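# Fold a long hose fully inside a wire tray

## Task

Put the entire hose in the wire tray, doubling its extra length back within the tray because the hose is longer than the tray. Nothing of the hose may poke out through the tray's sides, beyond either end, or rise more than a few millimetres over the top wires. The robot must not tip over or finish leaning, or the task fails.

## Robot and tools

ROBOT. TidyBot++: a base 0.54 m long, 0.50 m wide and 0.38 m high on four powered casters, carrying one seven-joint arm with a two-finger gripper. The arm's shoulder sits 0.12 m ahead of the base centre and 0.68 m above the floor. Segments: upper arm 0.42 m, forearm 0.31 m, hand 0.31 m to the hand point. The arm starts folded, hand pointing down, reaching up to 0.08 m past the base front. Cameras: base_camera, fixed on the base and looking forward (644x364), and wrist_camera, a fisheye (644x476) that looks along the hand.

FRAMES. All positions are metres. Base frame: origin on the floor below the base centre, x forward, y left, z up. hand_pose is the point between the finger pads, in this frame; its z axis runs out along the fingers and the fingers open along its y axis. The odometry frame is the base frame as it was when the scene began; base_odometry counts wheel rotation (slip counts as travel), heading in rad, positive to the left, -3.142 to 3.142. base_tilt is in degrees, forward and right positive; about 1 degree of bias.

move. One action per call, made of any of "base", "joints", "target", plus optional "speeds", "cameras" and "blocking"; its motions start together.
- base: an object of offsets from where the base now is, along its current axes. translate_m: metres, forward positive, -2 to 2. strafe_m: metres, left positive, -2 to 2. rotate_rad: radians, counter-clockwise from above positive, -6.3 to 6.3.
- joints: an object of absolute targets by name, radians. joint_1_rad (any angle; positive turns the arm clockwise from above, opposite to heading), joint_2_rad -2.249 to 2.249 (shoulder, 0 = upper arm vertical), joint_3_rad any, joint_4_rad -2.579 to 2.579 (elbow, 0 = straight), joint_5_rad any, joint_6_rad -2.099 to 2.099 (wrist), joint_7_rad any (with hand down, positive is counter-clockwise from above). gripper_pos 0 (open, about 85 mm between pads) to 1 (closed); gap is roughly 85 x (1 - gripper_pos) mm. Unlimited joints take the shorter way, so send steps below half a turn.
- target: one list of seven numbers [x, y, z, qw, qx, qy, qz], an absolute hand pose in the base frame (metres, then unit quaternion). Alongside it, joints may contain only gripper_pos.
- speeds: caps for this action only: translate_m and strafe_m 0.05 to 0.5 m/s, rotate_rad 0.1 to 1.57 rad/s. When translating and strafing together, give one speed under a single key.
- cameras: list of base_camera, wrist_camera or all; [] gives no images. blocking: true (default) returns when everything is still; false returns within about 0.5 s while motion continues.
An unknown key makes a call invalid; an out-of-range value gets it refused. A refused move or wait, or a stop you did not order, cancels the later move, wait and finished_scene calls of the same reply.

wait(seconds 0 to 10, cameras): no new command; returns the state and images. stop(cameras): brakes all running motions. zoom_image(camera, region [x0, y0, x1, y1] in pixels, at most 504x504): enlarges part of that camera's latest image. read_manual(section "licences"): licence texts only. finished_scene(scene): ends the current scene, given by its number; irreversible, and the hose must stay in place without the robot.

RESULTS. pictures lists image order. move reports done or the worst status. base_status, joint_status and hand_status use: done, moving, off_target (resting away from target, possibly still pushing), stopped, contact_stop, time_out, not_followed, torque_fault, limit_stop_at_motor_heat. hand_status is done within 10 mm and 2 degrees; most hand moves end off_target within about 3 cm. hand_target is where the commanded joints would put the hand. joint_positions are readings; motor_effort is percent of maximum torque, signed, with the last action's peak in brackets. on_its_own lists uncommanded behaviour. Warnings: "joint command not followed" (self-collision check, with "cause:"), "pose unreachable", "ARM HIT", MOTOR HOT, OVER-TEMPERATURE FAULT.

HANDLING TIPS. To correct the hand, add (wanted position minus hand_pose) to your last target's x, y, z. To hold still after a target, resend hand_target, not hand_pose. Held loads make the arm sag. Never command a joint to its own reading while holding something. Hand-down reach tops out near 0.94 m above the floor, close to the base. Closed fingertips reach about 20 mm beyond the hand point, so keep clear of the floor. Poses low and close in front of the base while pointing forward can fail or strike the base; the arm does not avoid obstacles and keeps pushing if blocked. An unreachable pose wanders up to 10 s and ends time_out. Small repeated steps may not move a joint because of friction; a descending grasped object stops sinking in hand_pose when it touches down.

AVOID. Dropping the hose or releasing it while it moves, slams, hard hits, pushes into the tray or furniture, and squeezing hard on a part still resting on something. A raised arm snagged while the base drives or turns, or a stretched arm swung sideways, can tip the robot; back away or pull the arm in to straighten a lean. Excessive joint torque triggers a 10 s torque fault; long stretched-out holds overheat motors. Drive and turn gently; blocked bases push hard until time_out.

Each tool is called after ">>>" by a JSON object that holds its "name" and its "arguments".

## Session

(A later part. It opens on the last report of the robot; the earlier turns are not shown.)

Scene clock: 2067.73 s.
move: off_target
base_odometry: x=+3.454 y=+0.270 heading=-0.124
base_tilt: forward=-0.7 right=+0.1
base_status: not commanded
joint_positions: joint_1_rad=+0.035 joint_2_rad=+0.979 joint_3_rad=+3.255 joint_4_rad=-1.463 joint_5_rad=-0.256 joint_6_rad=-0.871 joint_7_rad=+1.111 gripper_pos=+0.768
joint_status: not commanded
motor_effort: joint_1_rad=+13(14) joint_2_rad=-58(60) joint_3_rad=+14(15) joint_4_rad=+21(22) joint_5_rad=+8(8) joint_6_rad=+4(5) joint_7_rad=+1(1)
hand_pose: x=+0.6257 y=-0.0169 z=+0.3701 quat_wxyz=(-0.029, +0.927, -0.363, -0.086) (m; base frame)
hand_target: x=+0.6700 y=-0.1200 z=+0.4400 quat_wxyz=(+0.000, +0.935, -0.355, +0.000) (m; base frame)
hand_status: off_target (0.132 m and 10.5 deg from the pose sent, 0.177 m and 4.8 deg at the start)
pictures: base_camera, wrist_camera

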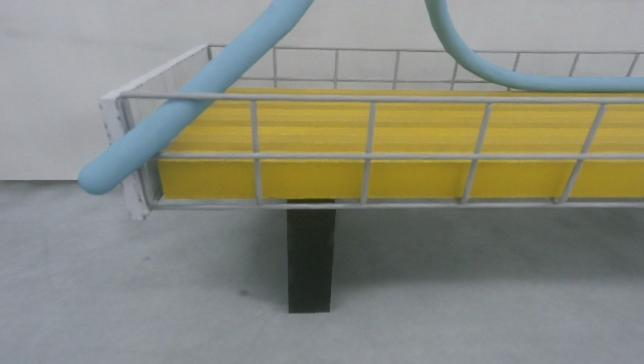

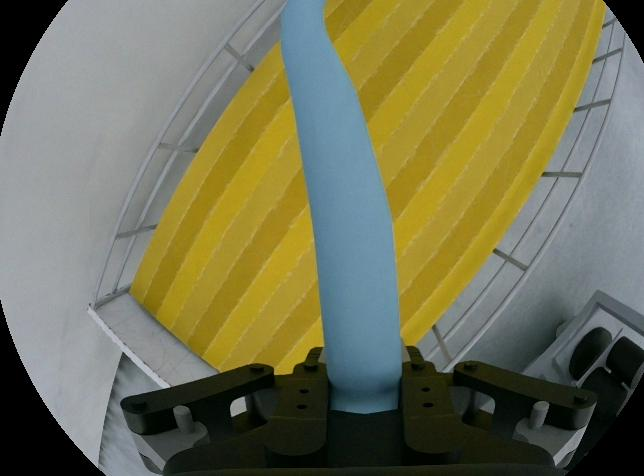

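Coming out well. Strafe right and raise.

>>> {"name": "move", "arguments": {"base": {"strafe_m":-0.12}, "speeds": {"strafe_m":0.15}, "target": [0.67,-0.12,0.50,0,0.935,-0.355,0]}}

Scene clock: 2071.37 s.
move: off_target
base_odometry: x=+3.439 y=+0.152 heading=-0.125
base_tilt: forward=-0.7 right=+0.1
base_status: done
joint_positions: joint_1_rad=+0.107 joint_2_rad=+0.768 joint_3_rad=+3.299 joint_4_rad=-1.351 joint_5_rad=-0.168 joint_6_rad=-1.011 joint_7_rad=+1.124 gripper_pos=+0.768
joint_status: not commanded
motor_effort: joint_1_rad=+4(33) joint_2_rad=-38(79) joint_3_rad=+5(30) joint_4_rad=+17(27) joint_5_rad=+3(22) joint_6_rad=+5(6) joint_7_rad=-1(4)
hand_pose: x=+0.6797 y=-0.0983 z=+0.5110 quat_wxyz=(-0.018, +0.929, -0.368, +0.009) (m; base frame)
hand_target: x=+0.6700 y=-0.1200 z=+0.5000 quat_wxyz=(+0.000, +0.935, -0.355, +0.000) (m; base frame)
hand_status: off_target (0.026 m and 2.9 deg from the pose sent, 0.172 m and 10.5 deg at the start)
pictures: base_camera, wrist_camera

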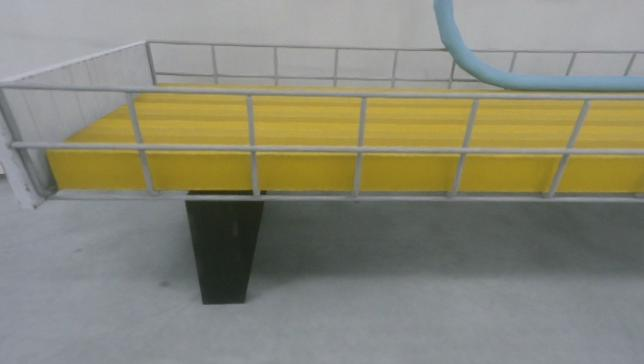

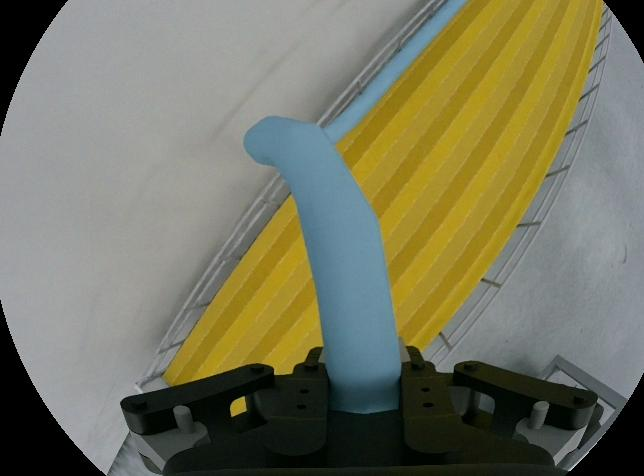

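>>> {"name": "move", "arguments": {"base": {"strafe_m":0.06}, "speeds": {"strafe_m":0.15}, "target": [0.66,0.0,0.48,0,0.995,0.1,0], "cameras": []}}

>>> {"name": "move", "arguments": {"target": [0.62,0.05,0.46,0,0.906,0.423,0]}}

Scene clock: 2092.13 s.
move: off_target
base_odometry: x=+3.446 y=+0.211 heading=-0.124
base_tilt: forward=-0.7 right=+0.1
base_status: done
joint_positions: joint_1_rad=+0.038 joint_2_rad=+0.800 joint_3_rad=+3.150 joint_4_rad=-1.456 joint_5_rad=-0.012 joint_6_rad=-0.964 joint_7_rad=+1.673 gripper_pos=+0.768
joint_status: not commanded
motor_effort: joint_1_rad=-4(5) joint_2_rad=-44(47) joint_3_rad=-5(6) joint_4_rad=+16(18) joint_5_rad=+0(3) joint_6_rad=+1(5) joint_7_rad=+2(3)
hand_pose: x=+0.6398 y=-0.0196 z=+0.4656 quat_wxyz=(-0.004, +0.999, +0.026, -0.039) (m; base frame)
hand_target: x=+0.6600 y=+0.0000 z=+0.4800 quat_wxyz=(+0.000, +0.995, +0.100, +0.000) (m; base frame)
hand_status: off_target (0.032 m and 9.6 deg from the pose sent, 0.105 m and 54.8 deg at the start)
pictures: none
No camera images: "cameras" was empty.

Scene clock: 2093.60 s.
move: off_target
base_odometry: x=+3.446 y=+0.211 heading=-0.125
base_tilt: forward=-0.7 right=+0.1
base_status: not commanded
joint_positions: joint_1_rad=+0.041 joint_2_rad=+0.788 joint_3_rad=+3.013 joint_4_rad=-1.608 joint_5_rad=+0.145 joint_6_rad=-0.852 joint_7_rad=+2.107 gripper_pos=+0.768
joint_status: not commanded
motor_effort: joint_1_rad=-7(9) joint_2_rad=-41(44) joint_3_rad=-10(10) joint_4_rad=+13(16) joint_5_rad=-1(2) joint_6_rad=+0(1) joint_7_rad=+3(4)
hand_pose: x=+0.5993 y=+0.0130 z=+0.4408 quat_wxyz=(-0.005, +0.940, +0.338, -0.049) (m; base frame)
hand_target: x=+0.6200 y=+0.0500 z=+0.4600 quat_wxyz=(+0.000, +0.906, +0.423, +0.000) (m; base frame)
hand_status: off_target (0.047 m and 11.9 deg from the pose sent, 0.073 m and 47.3 deg at the start)
pictures: base_camera, wrist_camera

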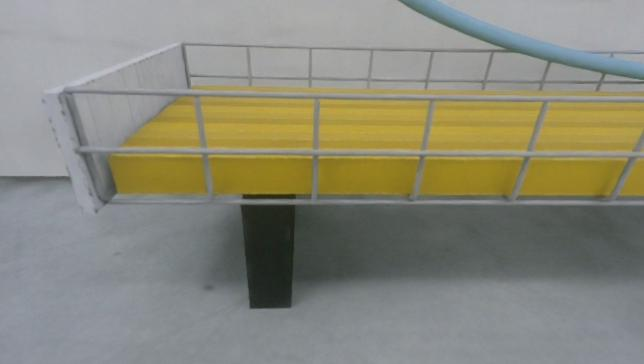

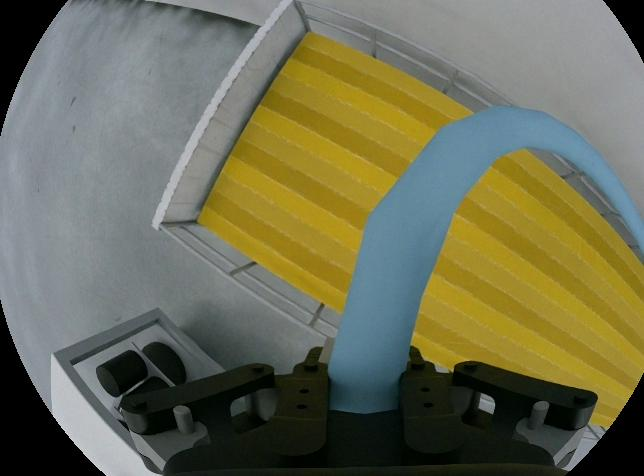

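>>> {"name": "move", "arguments": {"target": [0.61,0.03,0.38,0,0.788,0.616,0], "cameras": []}}

>>> {"name": "move", "arguments": {"target": [0.61,0.04,0.26,0,0.755,0.656,0]}}

Scene clock: 2100.23 s.
move: off_target
base_odometry: x=+3.446 y=+0.211 heading=-0.125
base_tilt: forward=-0.8 right=+0.1
base_status: not commanded
joint_positions: joint_1_rad=+0.140 joint_2_rad=+0.913 joint_3_rad=+2.926 joint_4_rad=-1.676 joint_5_rad=+0.347 joint_6_rad=-0.675 joint_7_rad=+2.419 gripper_pos=+0.768
joint_status: not commanded
motor_effort: joint_1_rad=-8(9) joint_2_rad=-40(44) joint_3_rad=-12(14) joint_4_rad=+8(13) joint_5_rad=+0(1) joint_6_rad=+1(1) joint_7_rad=+4(4)
hand_pose: x=+0.5908 y=-0.0152 z=+0.3695 quat_wxyz=(-0.003, +0.843, +0.536, -0.045) (m; base frame)
hand_target: x=+0.6100 y=+0.0300 z=+0.3800 quat_wxyz=(+0.000, +0.788, +0.616, +0.000) (m; base frame)
hand_status: off_target (0.050 m and 12.3 deg from the pose sent, 0.064 m and 36.8 deg at the start)
pictures: none
No camera images: "cameras" was empty.

Scene clock: 2101.53 s.
move: off_target
base_odometry: x=+3.446 y=+0.211 heading=-0.125
base_tilt: forward=-0.8 right=+0.1
base_status: not commanded
joint_positions: joint_1_rad=+0.122 joint_2_rad=+1.127 joint_3_rad=+2.928 joint_4_rad=-1.650 joint_5_rad=+0.496 joint_6_rad=-0.494 joint_7_rad=+2.420 gripper_pos=+0.768
joint_status: not commanded
motor_effort: joint_1_rad=-8(9) joint_2_rad=-37(41) joint_3_rad=-13(14) joint_4_rad=+5(9) joint_5_rad=+2(2) joint_6_rad=+3(3) joint_7_rad=+4(5)
hand_pose: x=+0.5902 y=-0.0029 z=+0.2673 quat_wxyz=(-0.007, +0.802, +0.596, -0.037) (m; base frame)
hand_target: x=+0.6100 y=+0.0400 z=+0.2600 quat_wxyz=(+0.000, +0.755, +0.656, +0.000) (m; base frame)
hand_status: off_target (0.048 m and 9.7 deg from the pose sent, 0.124 m and 17.9 deg at the start)
pictures: base_camera, wrist_camera

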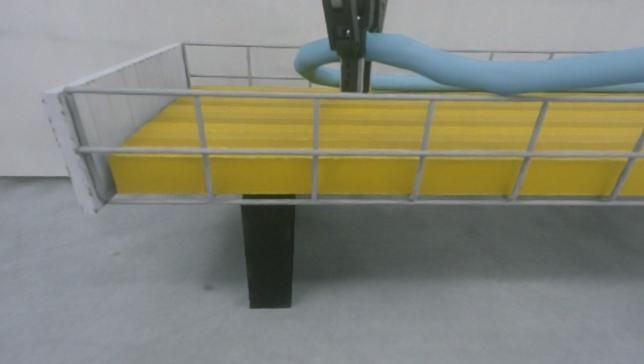

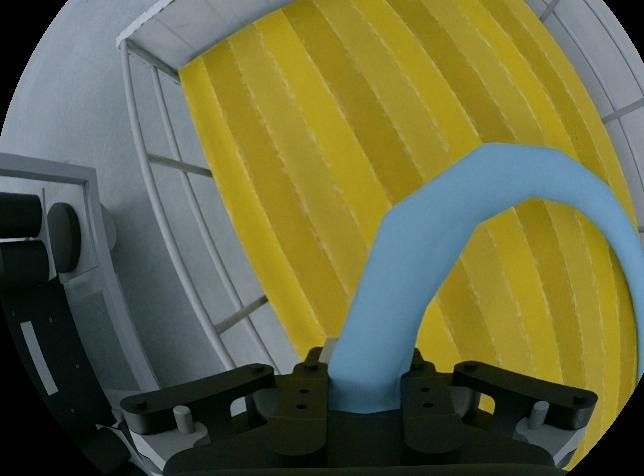

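>>> {"name": "move", "arguments": {"target": [0.60,0.06,0.19,0,0.72,0.694,0]}}

Scene clock: 2106.17 s.
move: off_target
base_odometry: x=+3.446 y=+0.211 heading=-0.125
base_tilt: forward=-0.7 right=+0.1
base_status: not commanded
joint_positions: joint_1_rad=+0.069 joint_2_rad=+1.224 joint_3_rad=+2.966 joint_4_rad=-1.622 joint_5_rad=+0.579 joint_6_rad=-0.422 joint_7_rad=+2.420 gripper_pos=+0.768
joint_status: not commanded
motor_effort: joint_1_rad=-9(10) joint_2_rad=-27(37) joint_3_rad=-11(13) joint_4_rad=+9(14) joint_5_rad=+3(4) joint_6_rad=+10(13) joint_7_rad=+4(5)
hand_pose: x=+0.5880 y=+0.0032 z=+0.2204 quat_wxyz=(+0.005, +0.768, +0.639, -0.042) (m; base frame)
hand_target: x=+0.6000 y=+0.0600 z=+0.1900 quat_wxyz=(+0.000, +0.720, +0.694, +0.000) (m; base frame)
hand_status: off_target (0.066 m and 9.6 deg from the pose sent, 0.100 m and 15.2 deg at the start)
pictures: base_camera, wrist_camera

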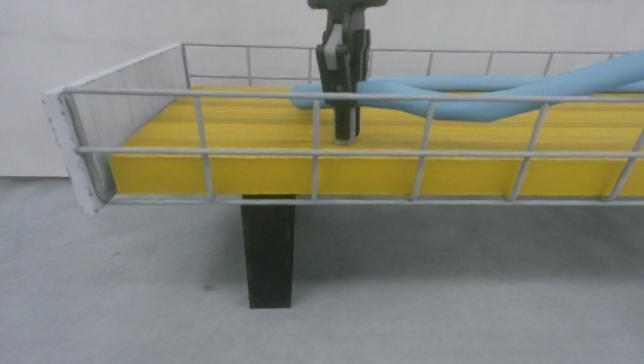

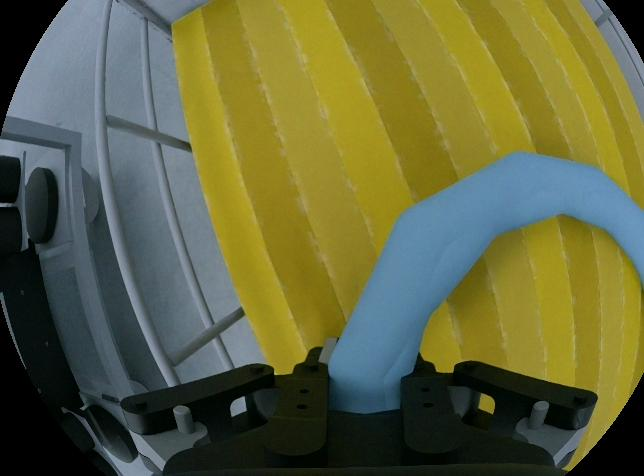

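>>> {"name": "move", "arguments": {"joints": {"gripper_pos":0.3}}}

>>> {"name": "move", "arguments": {"target": [0.60,0.0,0.55,0,1,0,0]}}

Scene clock: 2112.60 s.
move: done
base_odometry: x=+3.446 y=+0.211 heading=-0.125
base_tilt: forward=-0.7 right=+0.1
base_status: not commanded
joint_positions: joint_1_rad=+0.044 joint_2_rad=+1.235 joint_3_rad=+2.966 joint_4_rad=-1.619 joint_5_rad=+0.602 joint_6_rad=-0.406 joint_7_rad=+2.420 gripper_pos=+0.300
joint_status: all done
motor_effort: joint_1_rad=-5(9) joint_2_rad=-31(32) joint_3_rad=-8(12) joint_4_rad=+10(14) joint_5_rad=+1(4) joint_6_rad=+7(11) joint_7_rad=+1(4)
hand_pose: x=+0.5905 y=+0.0155 z=+0.2153 quat_wxyz=(+0.008, +0.753, +0.657, -0.038) (m; base frame)
hand_target: x=+0.6000 y=+0.0600 z=+0.1900 quat_wxyz=(+0.000, +0.720, +0.694, +0.000) (m; base frame)
hand_status: not commanded
pictures: base_camera, wrist_camera

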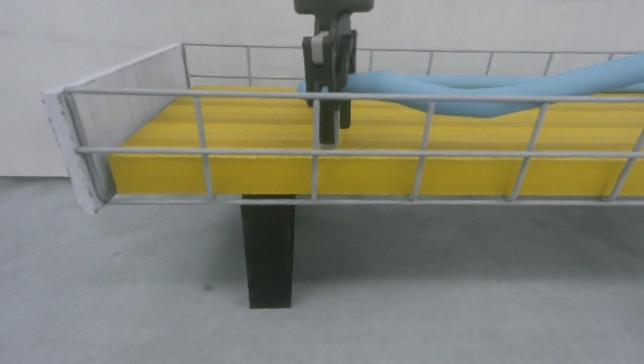

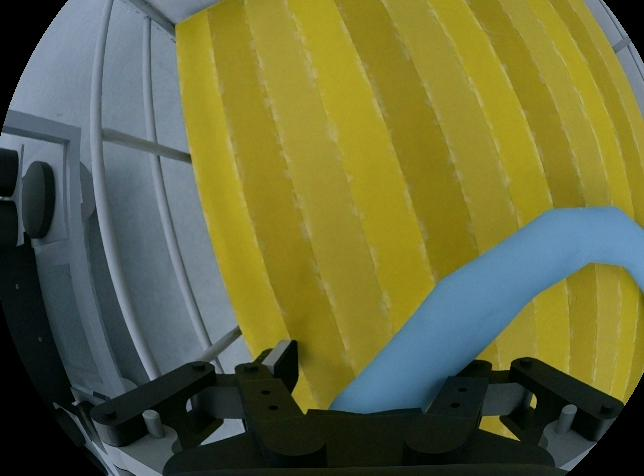

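Scene clock: 2114.97 s.
move: off_target
base_odometry: x=+3.446 y=+0.211 heading=-0.125
base_tilt: forward=-0.7 right=+0.1
base_status: not commanded
joint_positions: joint_1_rad=+0.007 joint_2_rad=+0.571 joint_3_rad=+3.141 joint_4_rad=-1.604 joint_5_rad=+0.026 joint_6_rad=-0.915 joint_7_rad=+1.656 gripper_pos=+0.300
joint_status: not commanded
motor_effort: joint_1_rad=-1(5) joint_2_rad=-34(46) joint_3_rad=-1(9) joint_4_rad=+14(15) joint_5_rad=+1(2) joint_6_rad=+0(8) joint_7_rad=+0(1)
hand_pose: x=+0.6210 y=-0.0082 z=+0.5462 quat_wxyz=(+0.012, +0.999, +0.047, +0.025) (m; base frame)
hand_target: x=+0.6000 y=+0.0000 z=+0.5500 quat_wxyz=(+0.000, +1.000, +0.000, +0.000) (m; base frame)
hand_status: off_target (0.023 m and 6.3 deg from the pose sent, 0.335 m and 82.4 deg at the start)
pictures: base_camera, wrist_camera

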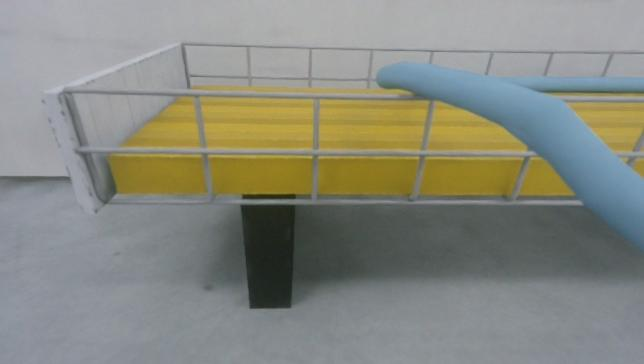

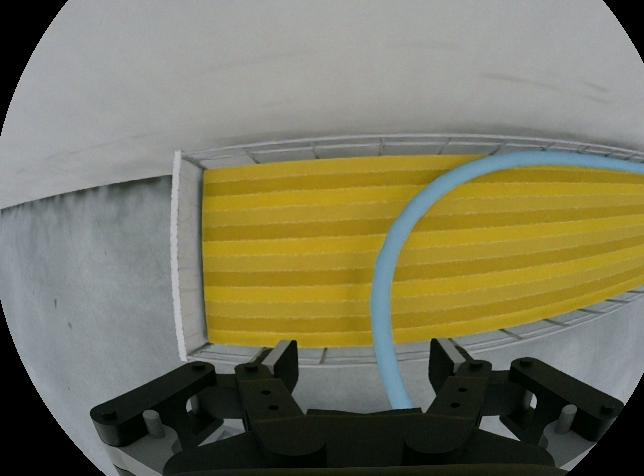

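>>> {"name": "move", "arguments": {"base": {"strafe_m":-0.3}}}

Scene clock: 2119.63 s.
move: done
base_odometry: x=+3.409 y=-0.087 heading=-0.125
base_tilt: forward=-0.7 right=+0.2
base_status: done
joint_positions: joint_1_rad=-0.003 joint_2_rad=+0.571 joint_3_rad=+3.152 joint_4_rad=-1.604 joint_5_rad=+0.021 joint_6_rad=-0.917 joint_7_rad=+1.654 gripper_pos=+0.300
joint_status: not commanded
motor_effort: joint_1_rad=+0(3) joint_2_rad=-34(35) joint_3_rad=-1(3) joint_4_rad=+14(15) joint_5_rad=+1(2) joint_6_rad=+0(1) joint_7_rad=+1(1)
hand_pose: x=+0.6205 y=-0.0074 z=+0.5461 quat_wxyz=(+0.012, +0.999, +0.045, +0.024) (m; base frame)
hand_target: x=+0.6000 y=+0.0000 z=+0.5500 quat_wxyz=(+0.000, +1.000, +0.000, +0.000) (m; base frame)
hand_status: not commanded
pictures: base_camera, wrist_camera

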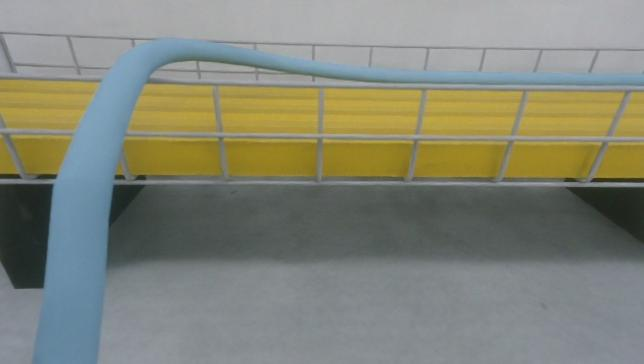

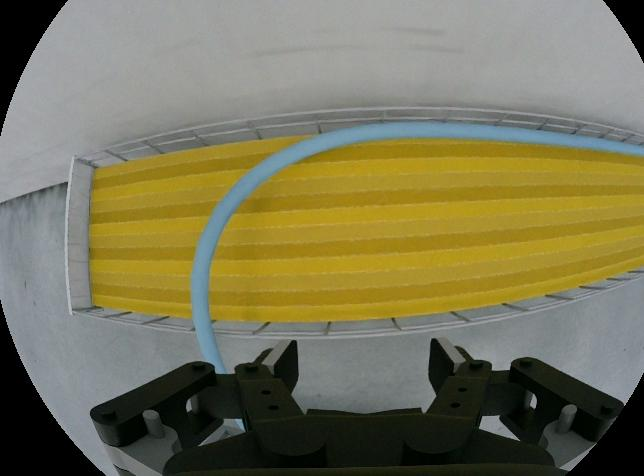

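>>> {"name": "move", "arguments": {"base": {"translate_m":-0.22}}}

Scene clock: 2123.27 s.
move: done
base_odometry: x=+3.191 y=-0.060 heading=-0.125
base_tilt: forward=-0.7 right=+0.1
base_status: done
joint_positions: joint_1_rad=-0.003 joint_2_rad=+0.567 joint_3_rad=+3.152 joint_4_rad=-1.606 joint_5_rad=+0.021 joint_6_rad=-0.923 joint_7_rad=+1.654 gripper_pos=+0.300
joint_status: not commanded
motor_effort: joint_1_rad=-1(1) joint_2_rad=-35(38) joint_3_rad=-1(2) joint_4_rad=+15(16) joint_5_rad=+1(1) joint_6_rad=+0(1) joint_7_rad=+0(1)
hand_pose: x=+0.6182 y=-0.0074 z=+0.5476 quat_wxyz=(+0.012, +0.999, +0.045, +0.022) (m; base frame)
hand_target: x=+0.6000 y=+0.0000 z=+0.5500 quat_wxyz=(+0.000, +1.000, +0.000, +0.000) (m; base frame)
hand_status: not commanded
pictures: base_camera, wrist_camera

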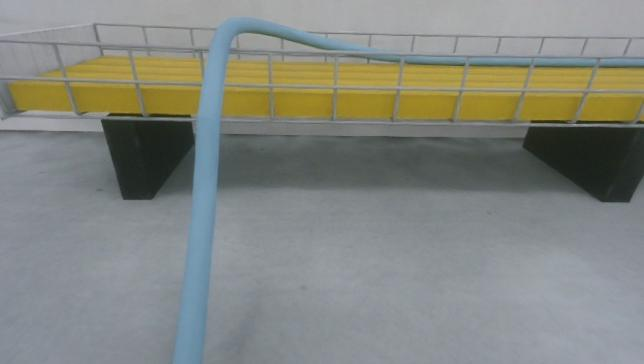

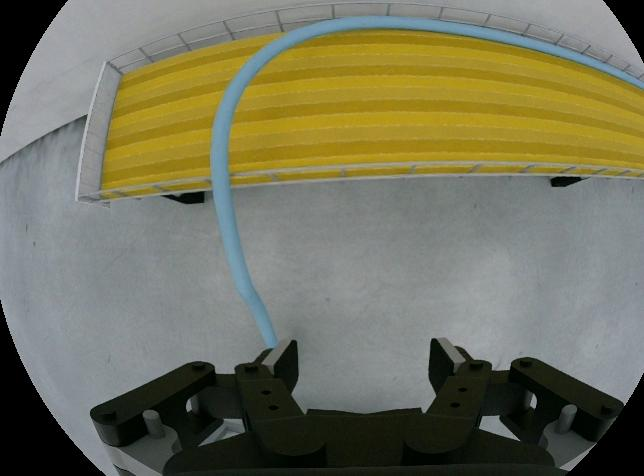

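>>> {"name": "move", "arguments": {"target": [0.51,0.14,0.20,0,1,0,0]}}

Scene clock: 2132.63 s.
move: off_target
base_odometry: x=+3.191 y=-0.060 heading=-0.125
base_tilt: forward=-0.7 right=+0.2
base_status: not commanded
joint_positions: joint_1_rad=-0.329 joint_2_rad=+1.220 joint_3_rad=+3.152 joint_4_rad=-1.840 joint_5_rad=-0.128 joint_6_rad=-0.117 joint_7_rad=+1.461 gripper_pos=+0.300
joint_status: not commanded
motor_effort: joint_1_rad=-1(2) joint_2_rad=-37(41) joint_3_rad=-1(2) joint_4_rad=+1(15) joint_5_rad=+1(1) joint_6_rad=+0(1) joint_7_rad=+0(1)
hand_pose: x=+0.5072 y=+0.1324 z=+0.2018 quat_wxyz=(+0.002, +0.999, +0.044, -0.017) (m; base frame)
hand_target: x=+0.5100 y=+0.1400 z=+0.2000 quat_wxyz=(+0.000, +1.000, +0.000, +0.000) (m; base frame)
hand_status: off_target (0.008 m and 5.5 deg from the pose sent, 0.393 m and 5.9 deg at the start)
pictures: base_camera, wrist_camera

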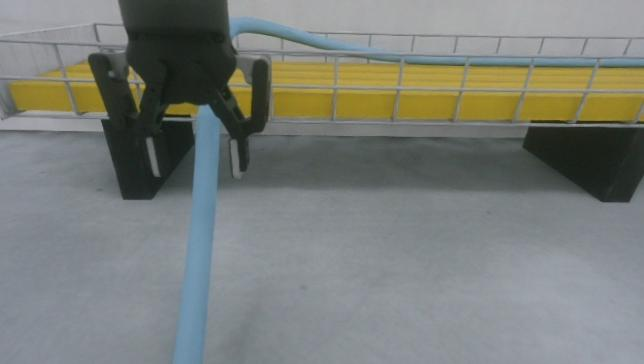

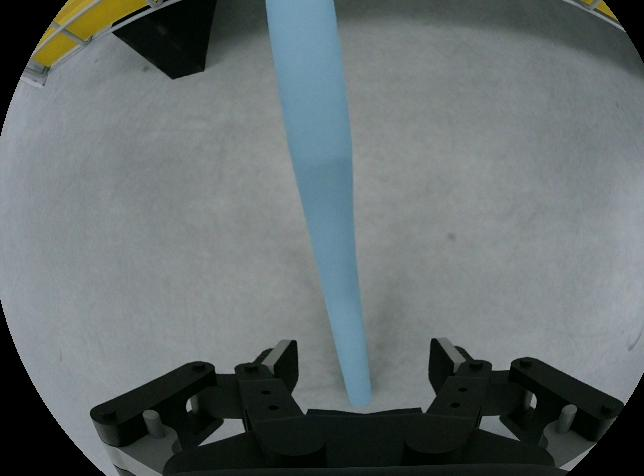

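>>> {"name": "move", "arguments": {"target": [0.475,0.15,0.085,0,0.996,0.087,0]}}

Scene clock: 2137.17 s.
move: off_target
base_odometry: x=+3.191 y=-0.060 heading=-0.125
base_tilt: forward=-0.7 right=+0.2
base_status: not commanded
joint_positions: joint_1_rad=-0.364 joint_2_rad=+1.512 joint_3_rad=+3.151 joint_4_rad=-1.758 joint_5_rad=-0.128 joint_6_rad=+0.055 joint_7_rad=+1.461 gripper_pos=+0.300
joint_status: not commanded
motor_effort: joint_1_rad=+0(1) joint_2_rad=-35(38) joint_3_rad=-1(2) joint_4_rad=-2(3) joint_5_rad=+1(1) joint_6_rad=-1(1) joint_7_rad=+0(1)
hand_pose: x=+0.4550 y=+0.1213 z=+0.0844 quat_wxyz=(+0.019, +0.997, +0.063, -0.033) (m; base frame)
hand_target: x=+0.4750 y=+0.1500 z=+0.0850 quat_wxyz=(+0.000, +0.996, +0.087, +0.000) (m; base frame)
hand_status: off_target (0.035 m and 5.1 deg from the pose sent, 0.122 m and 5.3 deg at the start)
pictures: base_camera, wrist_camera

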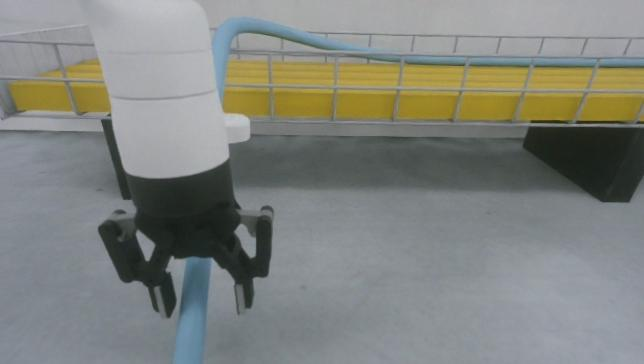

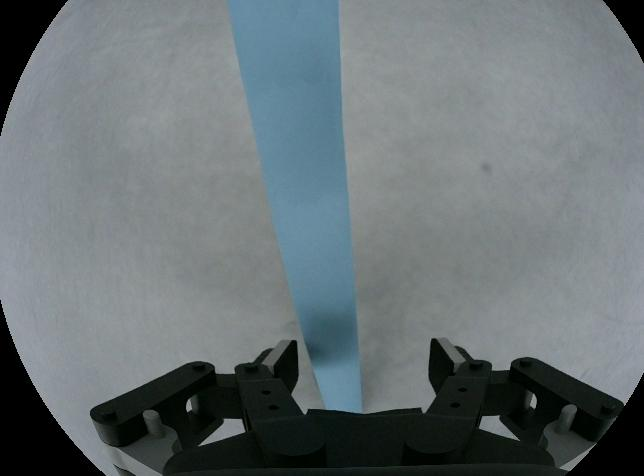

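>>> {"name": "move", "arguments": {"target": [0.475,0.17,0.055,0,0.993,0.12,0]}}

>>> {"name": "move", "arguments": {"joints": {"gripper_pos":0.95}}}

Scene clock: 2140.93 s.
move: off_target
base_odometry: x=+3.191 y=-0.060 heading=-0.125
base_tilt: forward=-0.7 right=+0.1
base_status: not commanded
joint_positions: joint_1_rad=-0.420 joint_2_rad=+1.571 joint_3_rad=+3.149 joint_4_rad=-1.659 joint_5_rad=-0.128 joint_6_rad=+0.056 joint_7_rad=+1.461 gripper_pos=+0.300
joint_status: not commanded
motor_effort: joint_1_rad=+0(2) joint_2_rad=-36(37) joint_3_rad=-2(2) joint_4_rad=-2(3) joint_5_rad=+0(1) joint_6_rad=+0(1) joint_7_rad=+0(1)
hand_pose: x=+0.4708 y=+0.1509 z=+0.0575 quat_wxyz=(+0.012, +0.996, +0.091, -0.013) (m; base frame)
hand_target: x=+0.4750 y=+0.1700 z=+0.0550 quat_wxyz=(+0.000, +0.993, +0.120, +0.000) (m; base frame)
hand_status: off_target (0.020 m and 4.0 deg from the pose sent, 0.060 m and 7.9 deg at the start)
pictures: base_camera, wrist_camera

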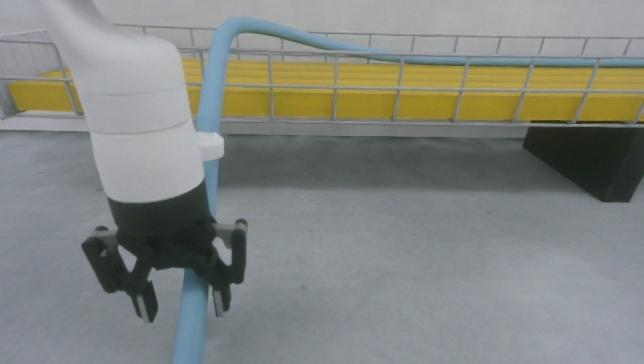

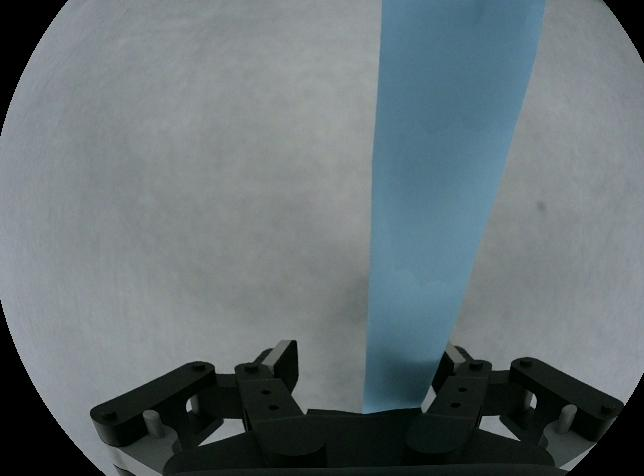

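Scene clock: 2141.83 s.
move: off_target
base_odometry: x=+3.191 y=-0.060 heading=-0.125
base_tilt: forward=-0.7 right=+0.1
base_status: not commanded
joint_positions: joint_1_rad=-0.420 joint_2_rad=+1.571 joint_3_rad=+3.149 joint_4_rad=-1.659 joint_5_rad=-0.128 joint_6_rad=+0.056 joint_7_rad=+1.461 gripper_pos=+0.749
joint_status: gripper_pos off_target (ended at +0.749, target +0.950)
motor_effort: joint_1_rad=-1(1) joint_2_rad=-36(37) joint_3_rad=-2(2) joint_4_rad=-1(2) joint_5_rad=+1(1) joint_6_rad=+0(1) joint_7_rad=+0(1)
hand_pose: x=+0.4707 y=+0.1508 z=+0.0574 quat_wxyz=(+0.012, +0.996, +0.091, -0.013) (m; base frame)
hand_target: x=+0.4750 y=+0.1700 z=+0.0550 quat_wxyz=(+0.000, +0.993, +0.120, +0.000) (m; base frame)
hand_status: not commanded
pictures: base_camera, wrist_camera

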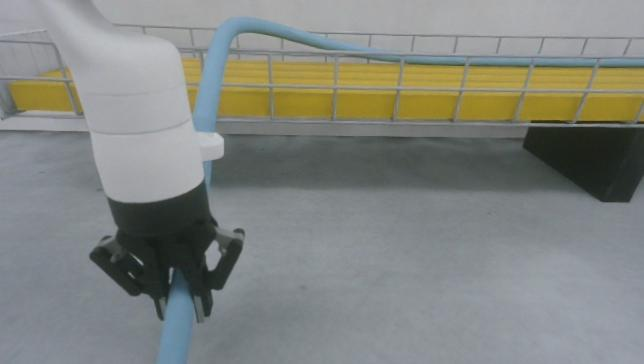

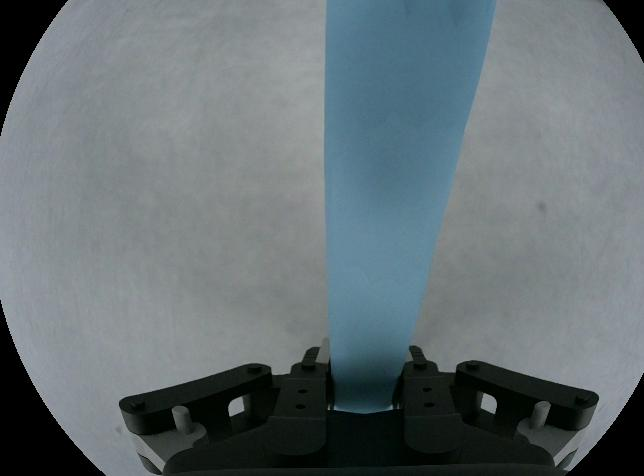

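>>> {"name": "move", "arguments": {"target": [0.50,0.05,0.35,0,0.94,0.342,0], "cameras": []}}

>>> {"name": "move", "arguments": {"target": [0.52,0.0,0.46,0,0.766,0.643,0]}}

Scene clock: 2145.77 s.
move: off_target
base_odometry: x=+3.191 y=-0.060 heading=-0.125
base_tilt: forward=-0.7 right=+0.1
base_status: not commanded
joint_positions: joint_1_rad=-0.081 joint_2_rad=+0.866 joint_3_rad=+3.074 joint_4_rad=-2.066 joint_5_rad=+0.237 joint_6_rad=-0.207 joint_7_rad=+1.803 gripper_pos=+0.749
joint_status: not commanded
motor_effort: joint_1_rad=+0(2) joint_2_rad=-35(42) joint_3_rad=-2(3) joint_4_rad=+6(7) joint_5_rad=+1(1) joint_6_rad=+2(2) joint_7_rad=+0(1)
hand_pose: x=+0.5037 y=+0.0523 z=+0.3369 quat_wxyz=(-0.001, +0.957, +0.290, +0.005) (m; base frame)
hand_target: x=+0.5000 y=+0.0500 z=+0.3500 quat_wxyz=(+0.000, +0.940, +0.342, +0.000) (m; base frame)
hand_status: off_target (0.014 m and 6.3 deg from the pose sent, 0.311 m and 29.7 deg at the start)
pictures: none
No camera images: "cameras" was empty.

Scene clock: 2147.57 s.
move: off_target
base_odometry: x=+3.191 y=-0.060 heading=-0.125
base_tilt: forward=-0.7 right=+0.1
base_status: not commanded
joint_positions: joint_1_rad=+0.240 joint_2_rad=+0.638 joint_3_rad=+2.828 joint_4_rad=-1.994 joint_5_rad=+0.309 joint_6_rad=-0.567 joint_7_rad=+2.559 gripper_pos=+0.749
joint_status: not commanded
motor_effort: joint_1_rad=-2(3) joint_2_rad=-32(36) joint_3_rad=-6(7) joint_4_rad=+10(10) joint_5_rad=+0(1) joint_6_rad=+1(2) joint_7_rad=+1(2)
hand_pose: x=+0.5146 y=+0.0005 z=+0.4449 quat_wxyz=(-0.012, +0.805, +0.593, +0.001) (m; base frame)
hand_target: x=+0.5200 y=+0.0000 z=+0.4600 quat_wxyz=(+0.000, +0.766, +0.643, +0.000) (m; base frame)
hand_status: off_target (0.016 m and 7.4 deg from the pose sent, 0.135 m and 46.3 deg at the start)
pictures: base_camera, wrist_camera

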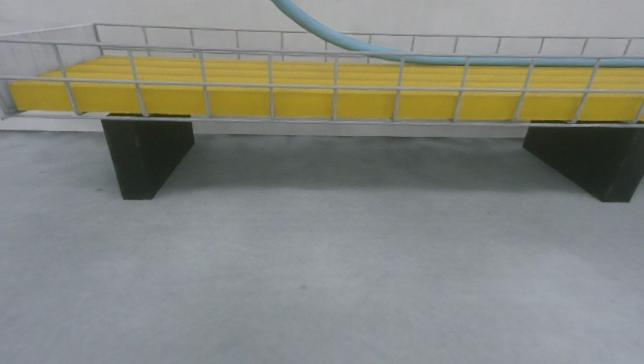

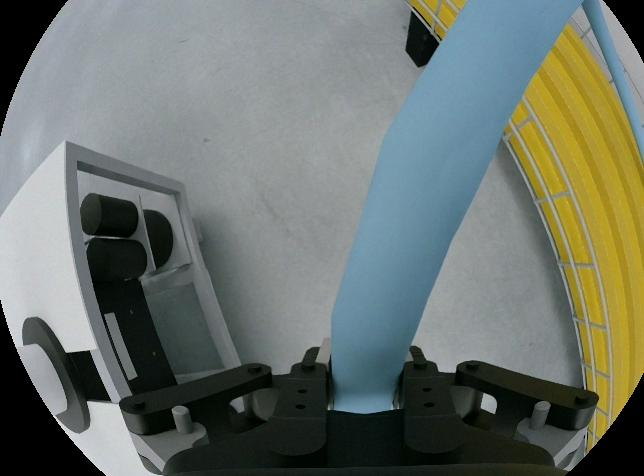

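>>> {"name": "move", "arguments": {"base": {"translate_m":0.22}, "speeds": {"translate_m":0.2}, "target": [0.60,-0.08,0.44,0,0.643,0.766,0]}}

Scene clock: 2151.97 s.
move: off_target
base_odometry: x=+3.409 y=-0.087 heading=-0.124
base_tilt: forward=-0.7 right=+0.1
base_status: done
joint_positions: joint_1_rad=+0.410 joint_2_rad=+0.798 joint_3_rad=+2.772 joint_4_rad=-1.704 joint_5_rad=+0.388 joint_6_rad=-0.715 joint_7_rad=+3.062 gripper_pos=+0.749
joint_status: not commanded
motor_effort: joint_1_rad=-1(4) joint_2_rad=-38(39) joint_3_rad=-8(9) joint_4_rad=+13(14) joint_5_rad=+0(1) joint_6_rad=+2(2) joint_7_rad=+0(2)
hand_pose: x=+0.5958 y=-0.0806 z=+0.4307 quat_wxyz=(-0.004, +0.680, +0.733, +0.004) (m; base frame)
hand_target: x=+0.6000 y=-0.0800 z=+0.4400 quat_wxyz=(+0.000, +0.643, +0.766, +0.000) (m; base frame)
hand_status: off_target (0.010 m and 5.8 deg from the pose sent, 0.118 m and 27.3 deg at the start)
pictures: base_camera, wrist_camera

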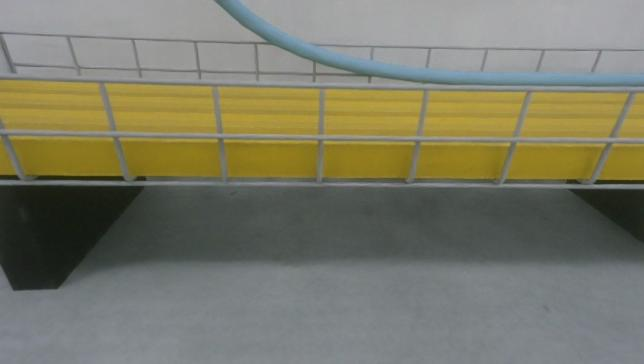

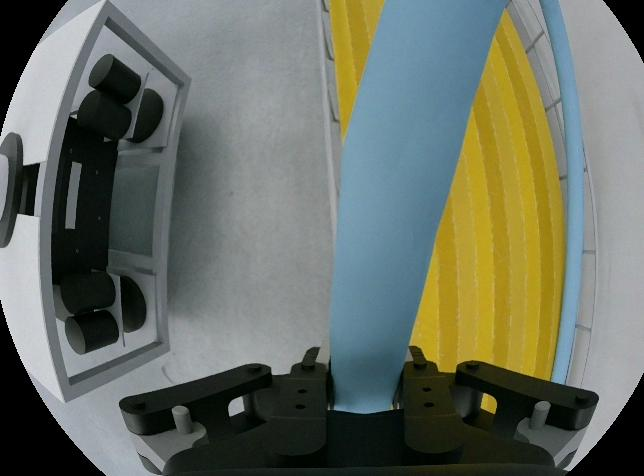

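>>> {"name": "move", "arguments": {"target": [0.66,-0.12,0.33,0,0.574,0.819,0], "cameras": []}}

>>> {"name": "move", "arguments": {"target": [0.67,-0.12,0.22,0,0.574,0.819,0]}}

Scene clock: 2155.87 s.
move: off_target
base_odometry: x=+3.409 y=-0.087 heading=-0.124
base_tilt: forward=-0.7 right=+0.1
base_status: not commanded
joint_positions: joint_1_rad=+0.421 joint_2_rad=+1.111 joint_3_rad=+2.772 joint_4_rad=-1.457 joint_5_rad=+0.503 joint_6_rad=-0.715 joint_7_rad=+3.252 gripper_pos=+0.749
joint_status: not commanded
motor_effort: joint_1_rad=-2(3) joint_2_rad=-44(46) joint_3_rad=-9(11) joint_4_rad=+11(14) joint_5_rad=-1(1) joint_6_rad=+1(3) joint_7_rad=+0(1)
hand_pose: x=+0.6412 y=-0.1097 z=+0.3166 quat_wxyz=(-0.023, +0.606, +0.795, -0.005) (m; base frame)
hand_target: x=+0.6600 y=-0.1200 z=+0.3300 quat_wxyz=(+0.000, +0.574, +0.819, +0.000) (m; base frame)
hand_status: off_target (0.025 m and 5.3 deg from the pose sent, 0.126 m and 15.7 deg at the start)
pictures: none
No camera images: "cameras" was empty.

Scene clock: 2157.10 s.
move: off_target
base_odometry: x=+3.409 y=-0.087 heading=-0.124
base_tilt: forward=-0.7 right=+0.1
base_status: not commanded
joint_positions: joint_1_rad=+0.394 joint_2_rad=+1.299 joint_3_rad=+2.782 joint_4_rad=-1.342 joint_5_rad=+0.560 joint_6_rad=-0.678 joint_7_rad=+3.253 gripper_pos=+0.749
joint_status: not commanded
motor_effort: joint_1_rad=+1(7) joint_2_rad=-40(44) joint_3_rad=-6(11) joint_4_rad=+9(14) joint_5_rad=+0(5) joint_6_rad=+2(3) joint_7_rad=+0(1)
hand_pose: x=+0.6459 y=-0.1031 z=+0.2319 quat_wxyz=(-0.036, +0.594, +0.804, -0.011) (m; base frame)
hand_target: x=+0.6700 y=-0.1200 z=+0.2200 quat_wxyz=(+0.000, +0.574, +0.819, +0.000) (m; base frame)
hand_status: off_target (0.032 m and 5.2 deg from the pose sent, 0.101 m and 5.3 deg at the start)
pictures: base_camera, wrist_camera

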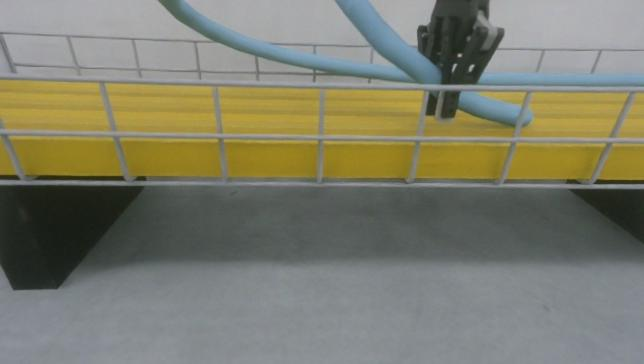

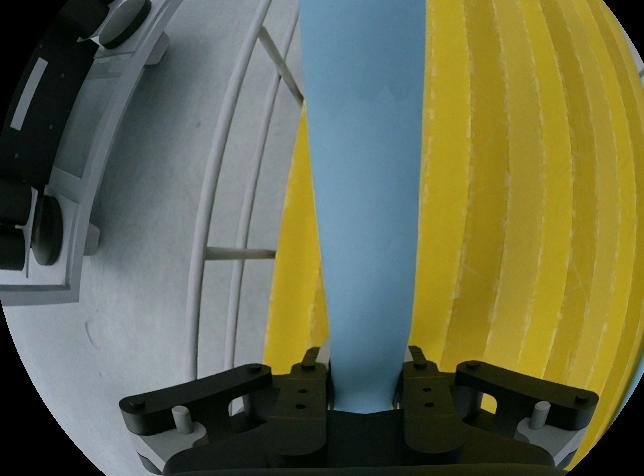

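>>> {"name": "move", "arguments": {"joints": {"gripper_pos":0.4}}}

>>> {"name": "move", "arguments": {"target": [0.66,-0.12,0.5,0,0.707,0.707,0], "cameras": []}}

>>> {"name": "move", "arguments": {"target": [0.60,-0.0,0.58,0,1,0,0]}}

Scene clock: 2161.87 s.
move: done
base_odometry: x=+3.409 y=-0.087 heading=-0.124
base_tilt: forward=-0.7 right=+0.1
base_status: not commanded
joint_positions: joint_1_rad=+0.399 joint_2_rad=+1.323 joint_3_rad=+2.800 joint_4_rad=-1.326 joint_5_rad=+0.571 joint_6_rad=-0.661 joint_7_rad=+3.253 gripper_pos=+0.400
joint_status: all done
motor_effort: joint_1_rad=-2(4) joint_2_rad=-43(46) joint_3_rad=-9(10) joint_4_rad=+8(12) joint_5_rad=+0(2) joint_6_rad=+0(3) joint_7_rad=+0(1)
hand_pose: x=+0.6456 y=-0.1153 z=+0.2186 quat_wxyz=(-0.031, +0.596, +0.802, -0.015) (m; base frame)
hand_target: x=+0.6700 y=-0.1200 z=+0.2200 quat_wxyz=(+0.000, +0.574, +0.819, +0.000) (m; base frame)
hand_status: not commanded
pictures: base_camera, wrist_camera

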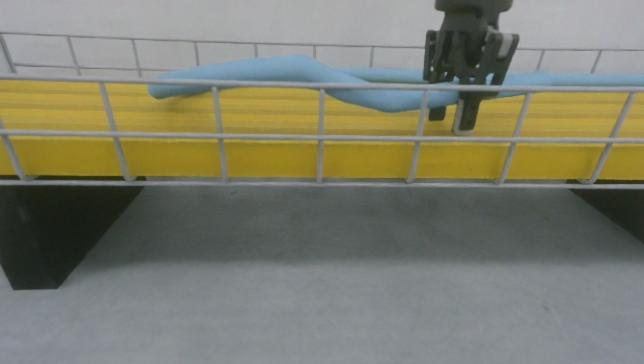

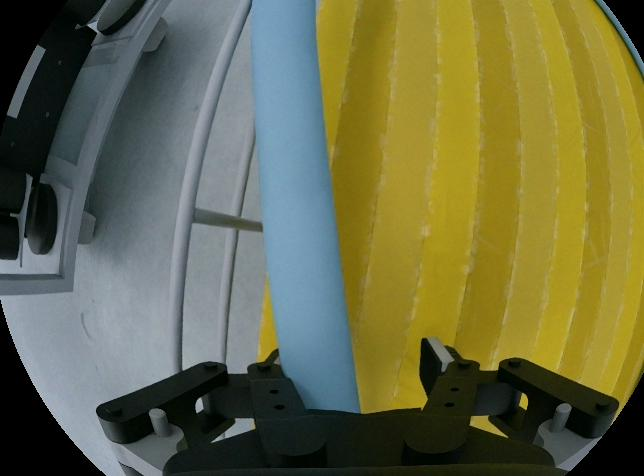

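Scene clock: 2163.67 s.
move: off_target
base_odometry: x=+3.409 y=-0.087 heading=-0.124
base_tilt: forward=-0.7 right=+0.1
base_status: not commanded
joint_positions: joint_1_rad=+0.399 joint_2_rad=+0.811 joint_3_rad=+2.804 joint_4_rad=-1.363 joint_5_rad=+0.316 joint_6_rad=-0.961 joint_7_rad=+3.231 gripper_pos=+0.400
joint_status: not commanded
motor_effort: joint_1_rad=-2(3) joint_2_rad=-41(50) joint_3_rad=-7(10) joint_4_rad=+15(16) joint_5_rad=+0(1) joint_6_rad=+1(2) joint_7_rad=+0(1)
hand_pose: x=+0.6818 y=-0.1264 z=+0.4983 quat_wxyz=(+0.029, +0.671, +0.740, +0.009) (m; base frame)
hand_target: x=+0.6600 y=-0.1200 z=+0.5000 quat_wxyz=(+0.000, +0.707, +0.707, +0.000) (m; base frame)
hand_status: off_target (0.023 m and 6.6 deg from the pose sent, 0.282 m and 17.2 deg at the start)
pictures: none
No camera images: "cameras" was empty.

Scene clock: 2165.97 s.
move: off_target
base_odometry: x=+3.409 y=-0.087 heading=-0.124
base_tilt: forward=-0.7 right=+0.1
base_status: not commanded
joint_positions: joint_1_rad=+0.000 joint_2_rad=+0.531 joint_3_rad=+3.139 joint_4_rad=-1.558 joint_5_rad=+0.027 joint_6_rad=-1.012 joint_7_rad=+1.664 gripper_pos=+0.400
joint_status: not commanded
motor_effort: joint_1_rad=+0(4) joint_2_rad=-33(42) joint_3_rad=+0(8) joint_4_rad=+17(17) joint_5_rad=+1(2) joint_6_rad=+2(3) joint_7_rad=+0(1)
hand_pose: x=+0.6175 y=-0.0044 z=+0.5779 quat_wxyz=(+0.012, +0.998, +0.054, +0.019) (m; base frame)
hand_target: x=+0.6000 y=+0.0000 z=+0.5800 quat_wxyz=(+0.000, +1.000, +0.000, +0.000) (m; base frame)
hand_status: off_target (0.018 m and 6.8 deg from the pose sent, 0.171 m and 95.7 deg at the start)
pictures: base_camera, wrist_camera

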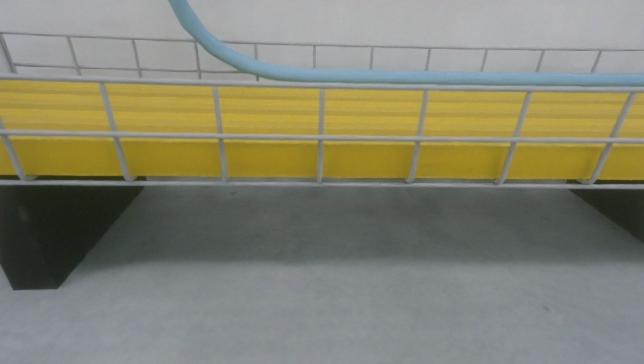

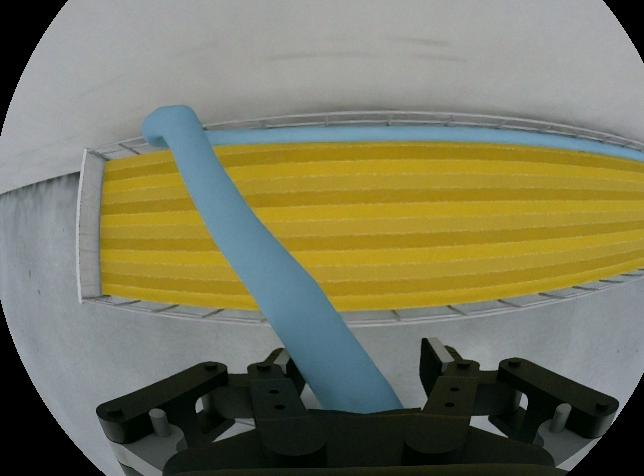

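>>> {"name": "move", "arguments": {"target": [0.66,-0.12,0.5,0,0.707,0.707,0]}}

Scene clock: 2172.63 s.
move: off_target
base_odometry: x=+3.409 y=-0.087 heading=-0.124
base_tilt: forward=-0.7 right=+0.0
base_status: not commanded
joint_positions: joint_1_rad=+0.386 joint_2_rad=+0.795 joint_3_rad=+2.850 joint_4_rad=-1.392 joint_5_rad=+0.234 joint_6_rad=-1.012 joint_7_rad=+3.095 gripper_pos=+0.400
joint_status: not commanded
motor_effort: joint_1_rad=-2(3) joint_2_rad=-40(42) joint_3_rad=-6(7) joint_4_rad=+14(17) joint_5_rad=+0(1) joint_6_rad=+1(3) joint_7_rad=+0(1)
hand_pose: x=+0.6511 y=-0.1182 z=+0.4957 quat_wxyz=(-0.012, +0.740, +0.672, -0.003) (m; base frame)
hand_target: x=+0.6600 y=-0.1200 z=+0.5000 quat_wxyz=(+0.000, +0.707, +0.707, +0.000) (m; base frame)
hand_status: off_target (0.010 m and 5.7 deg from the pose sent, 0.146 m and 83.8 deg at the start)
pictures: base_camera, wrist_camera

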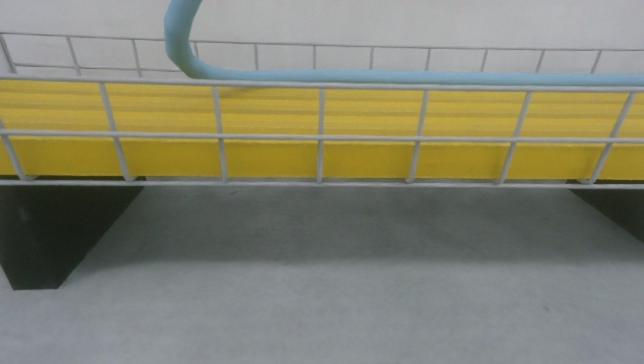

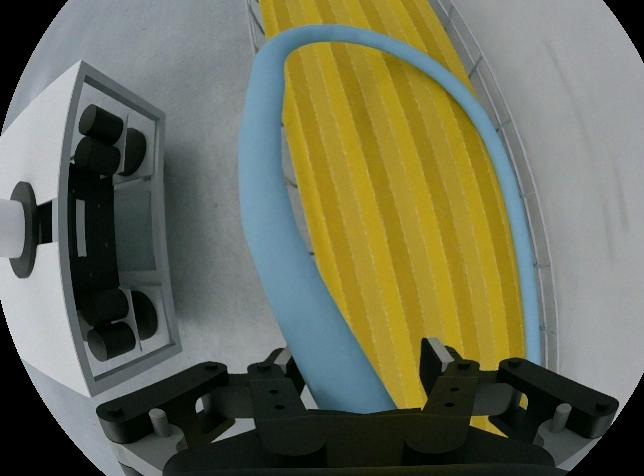

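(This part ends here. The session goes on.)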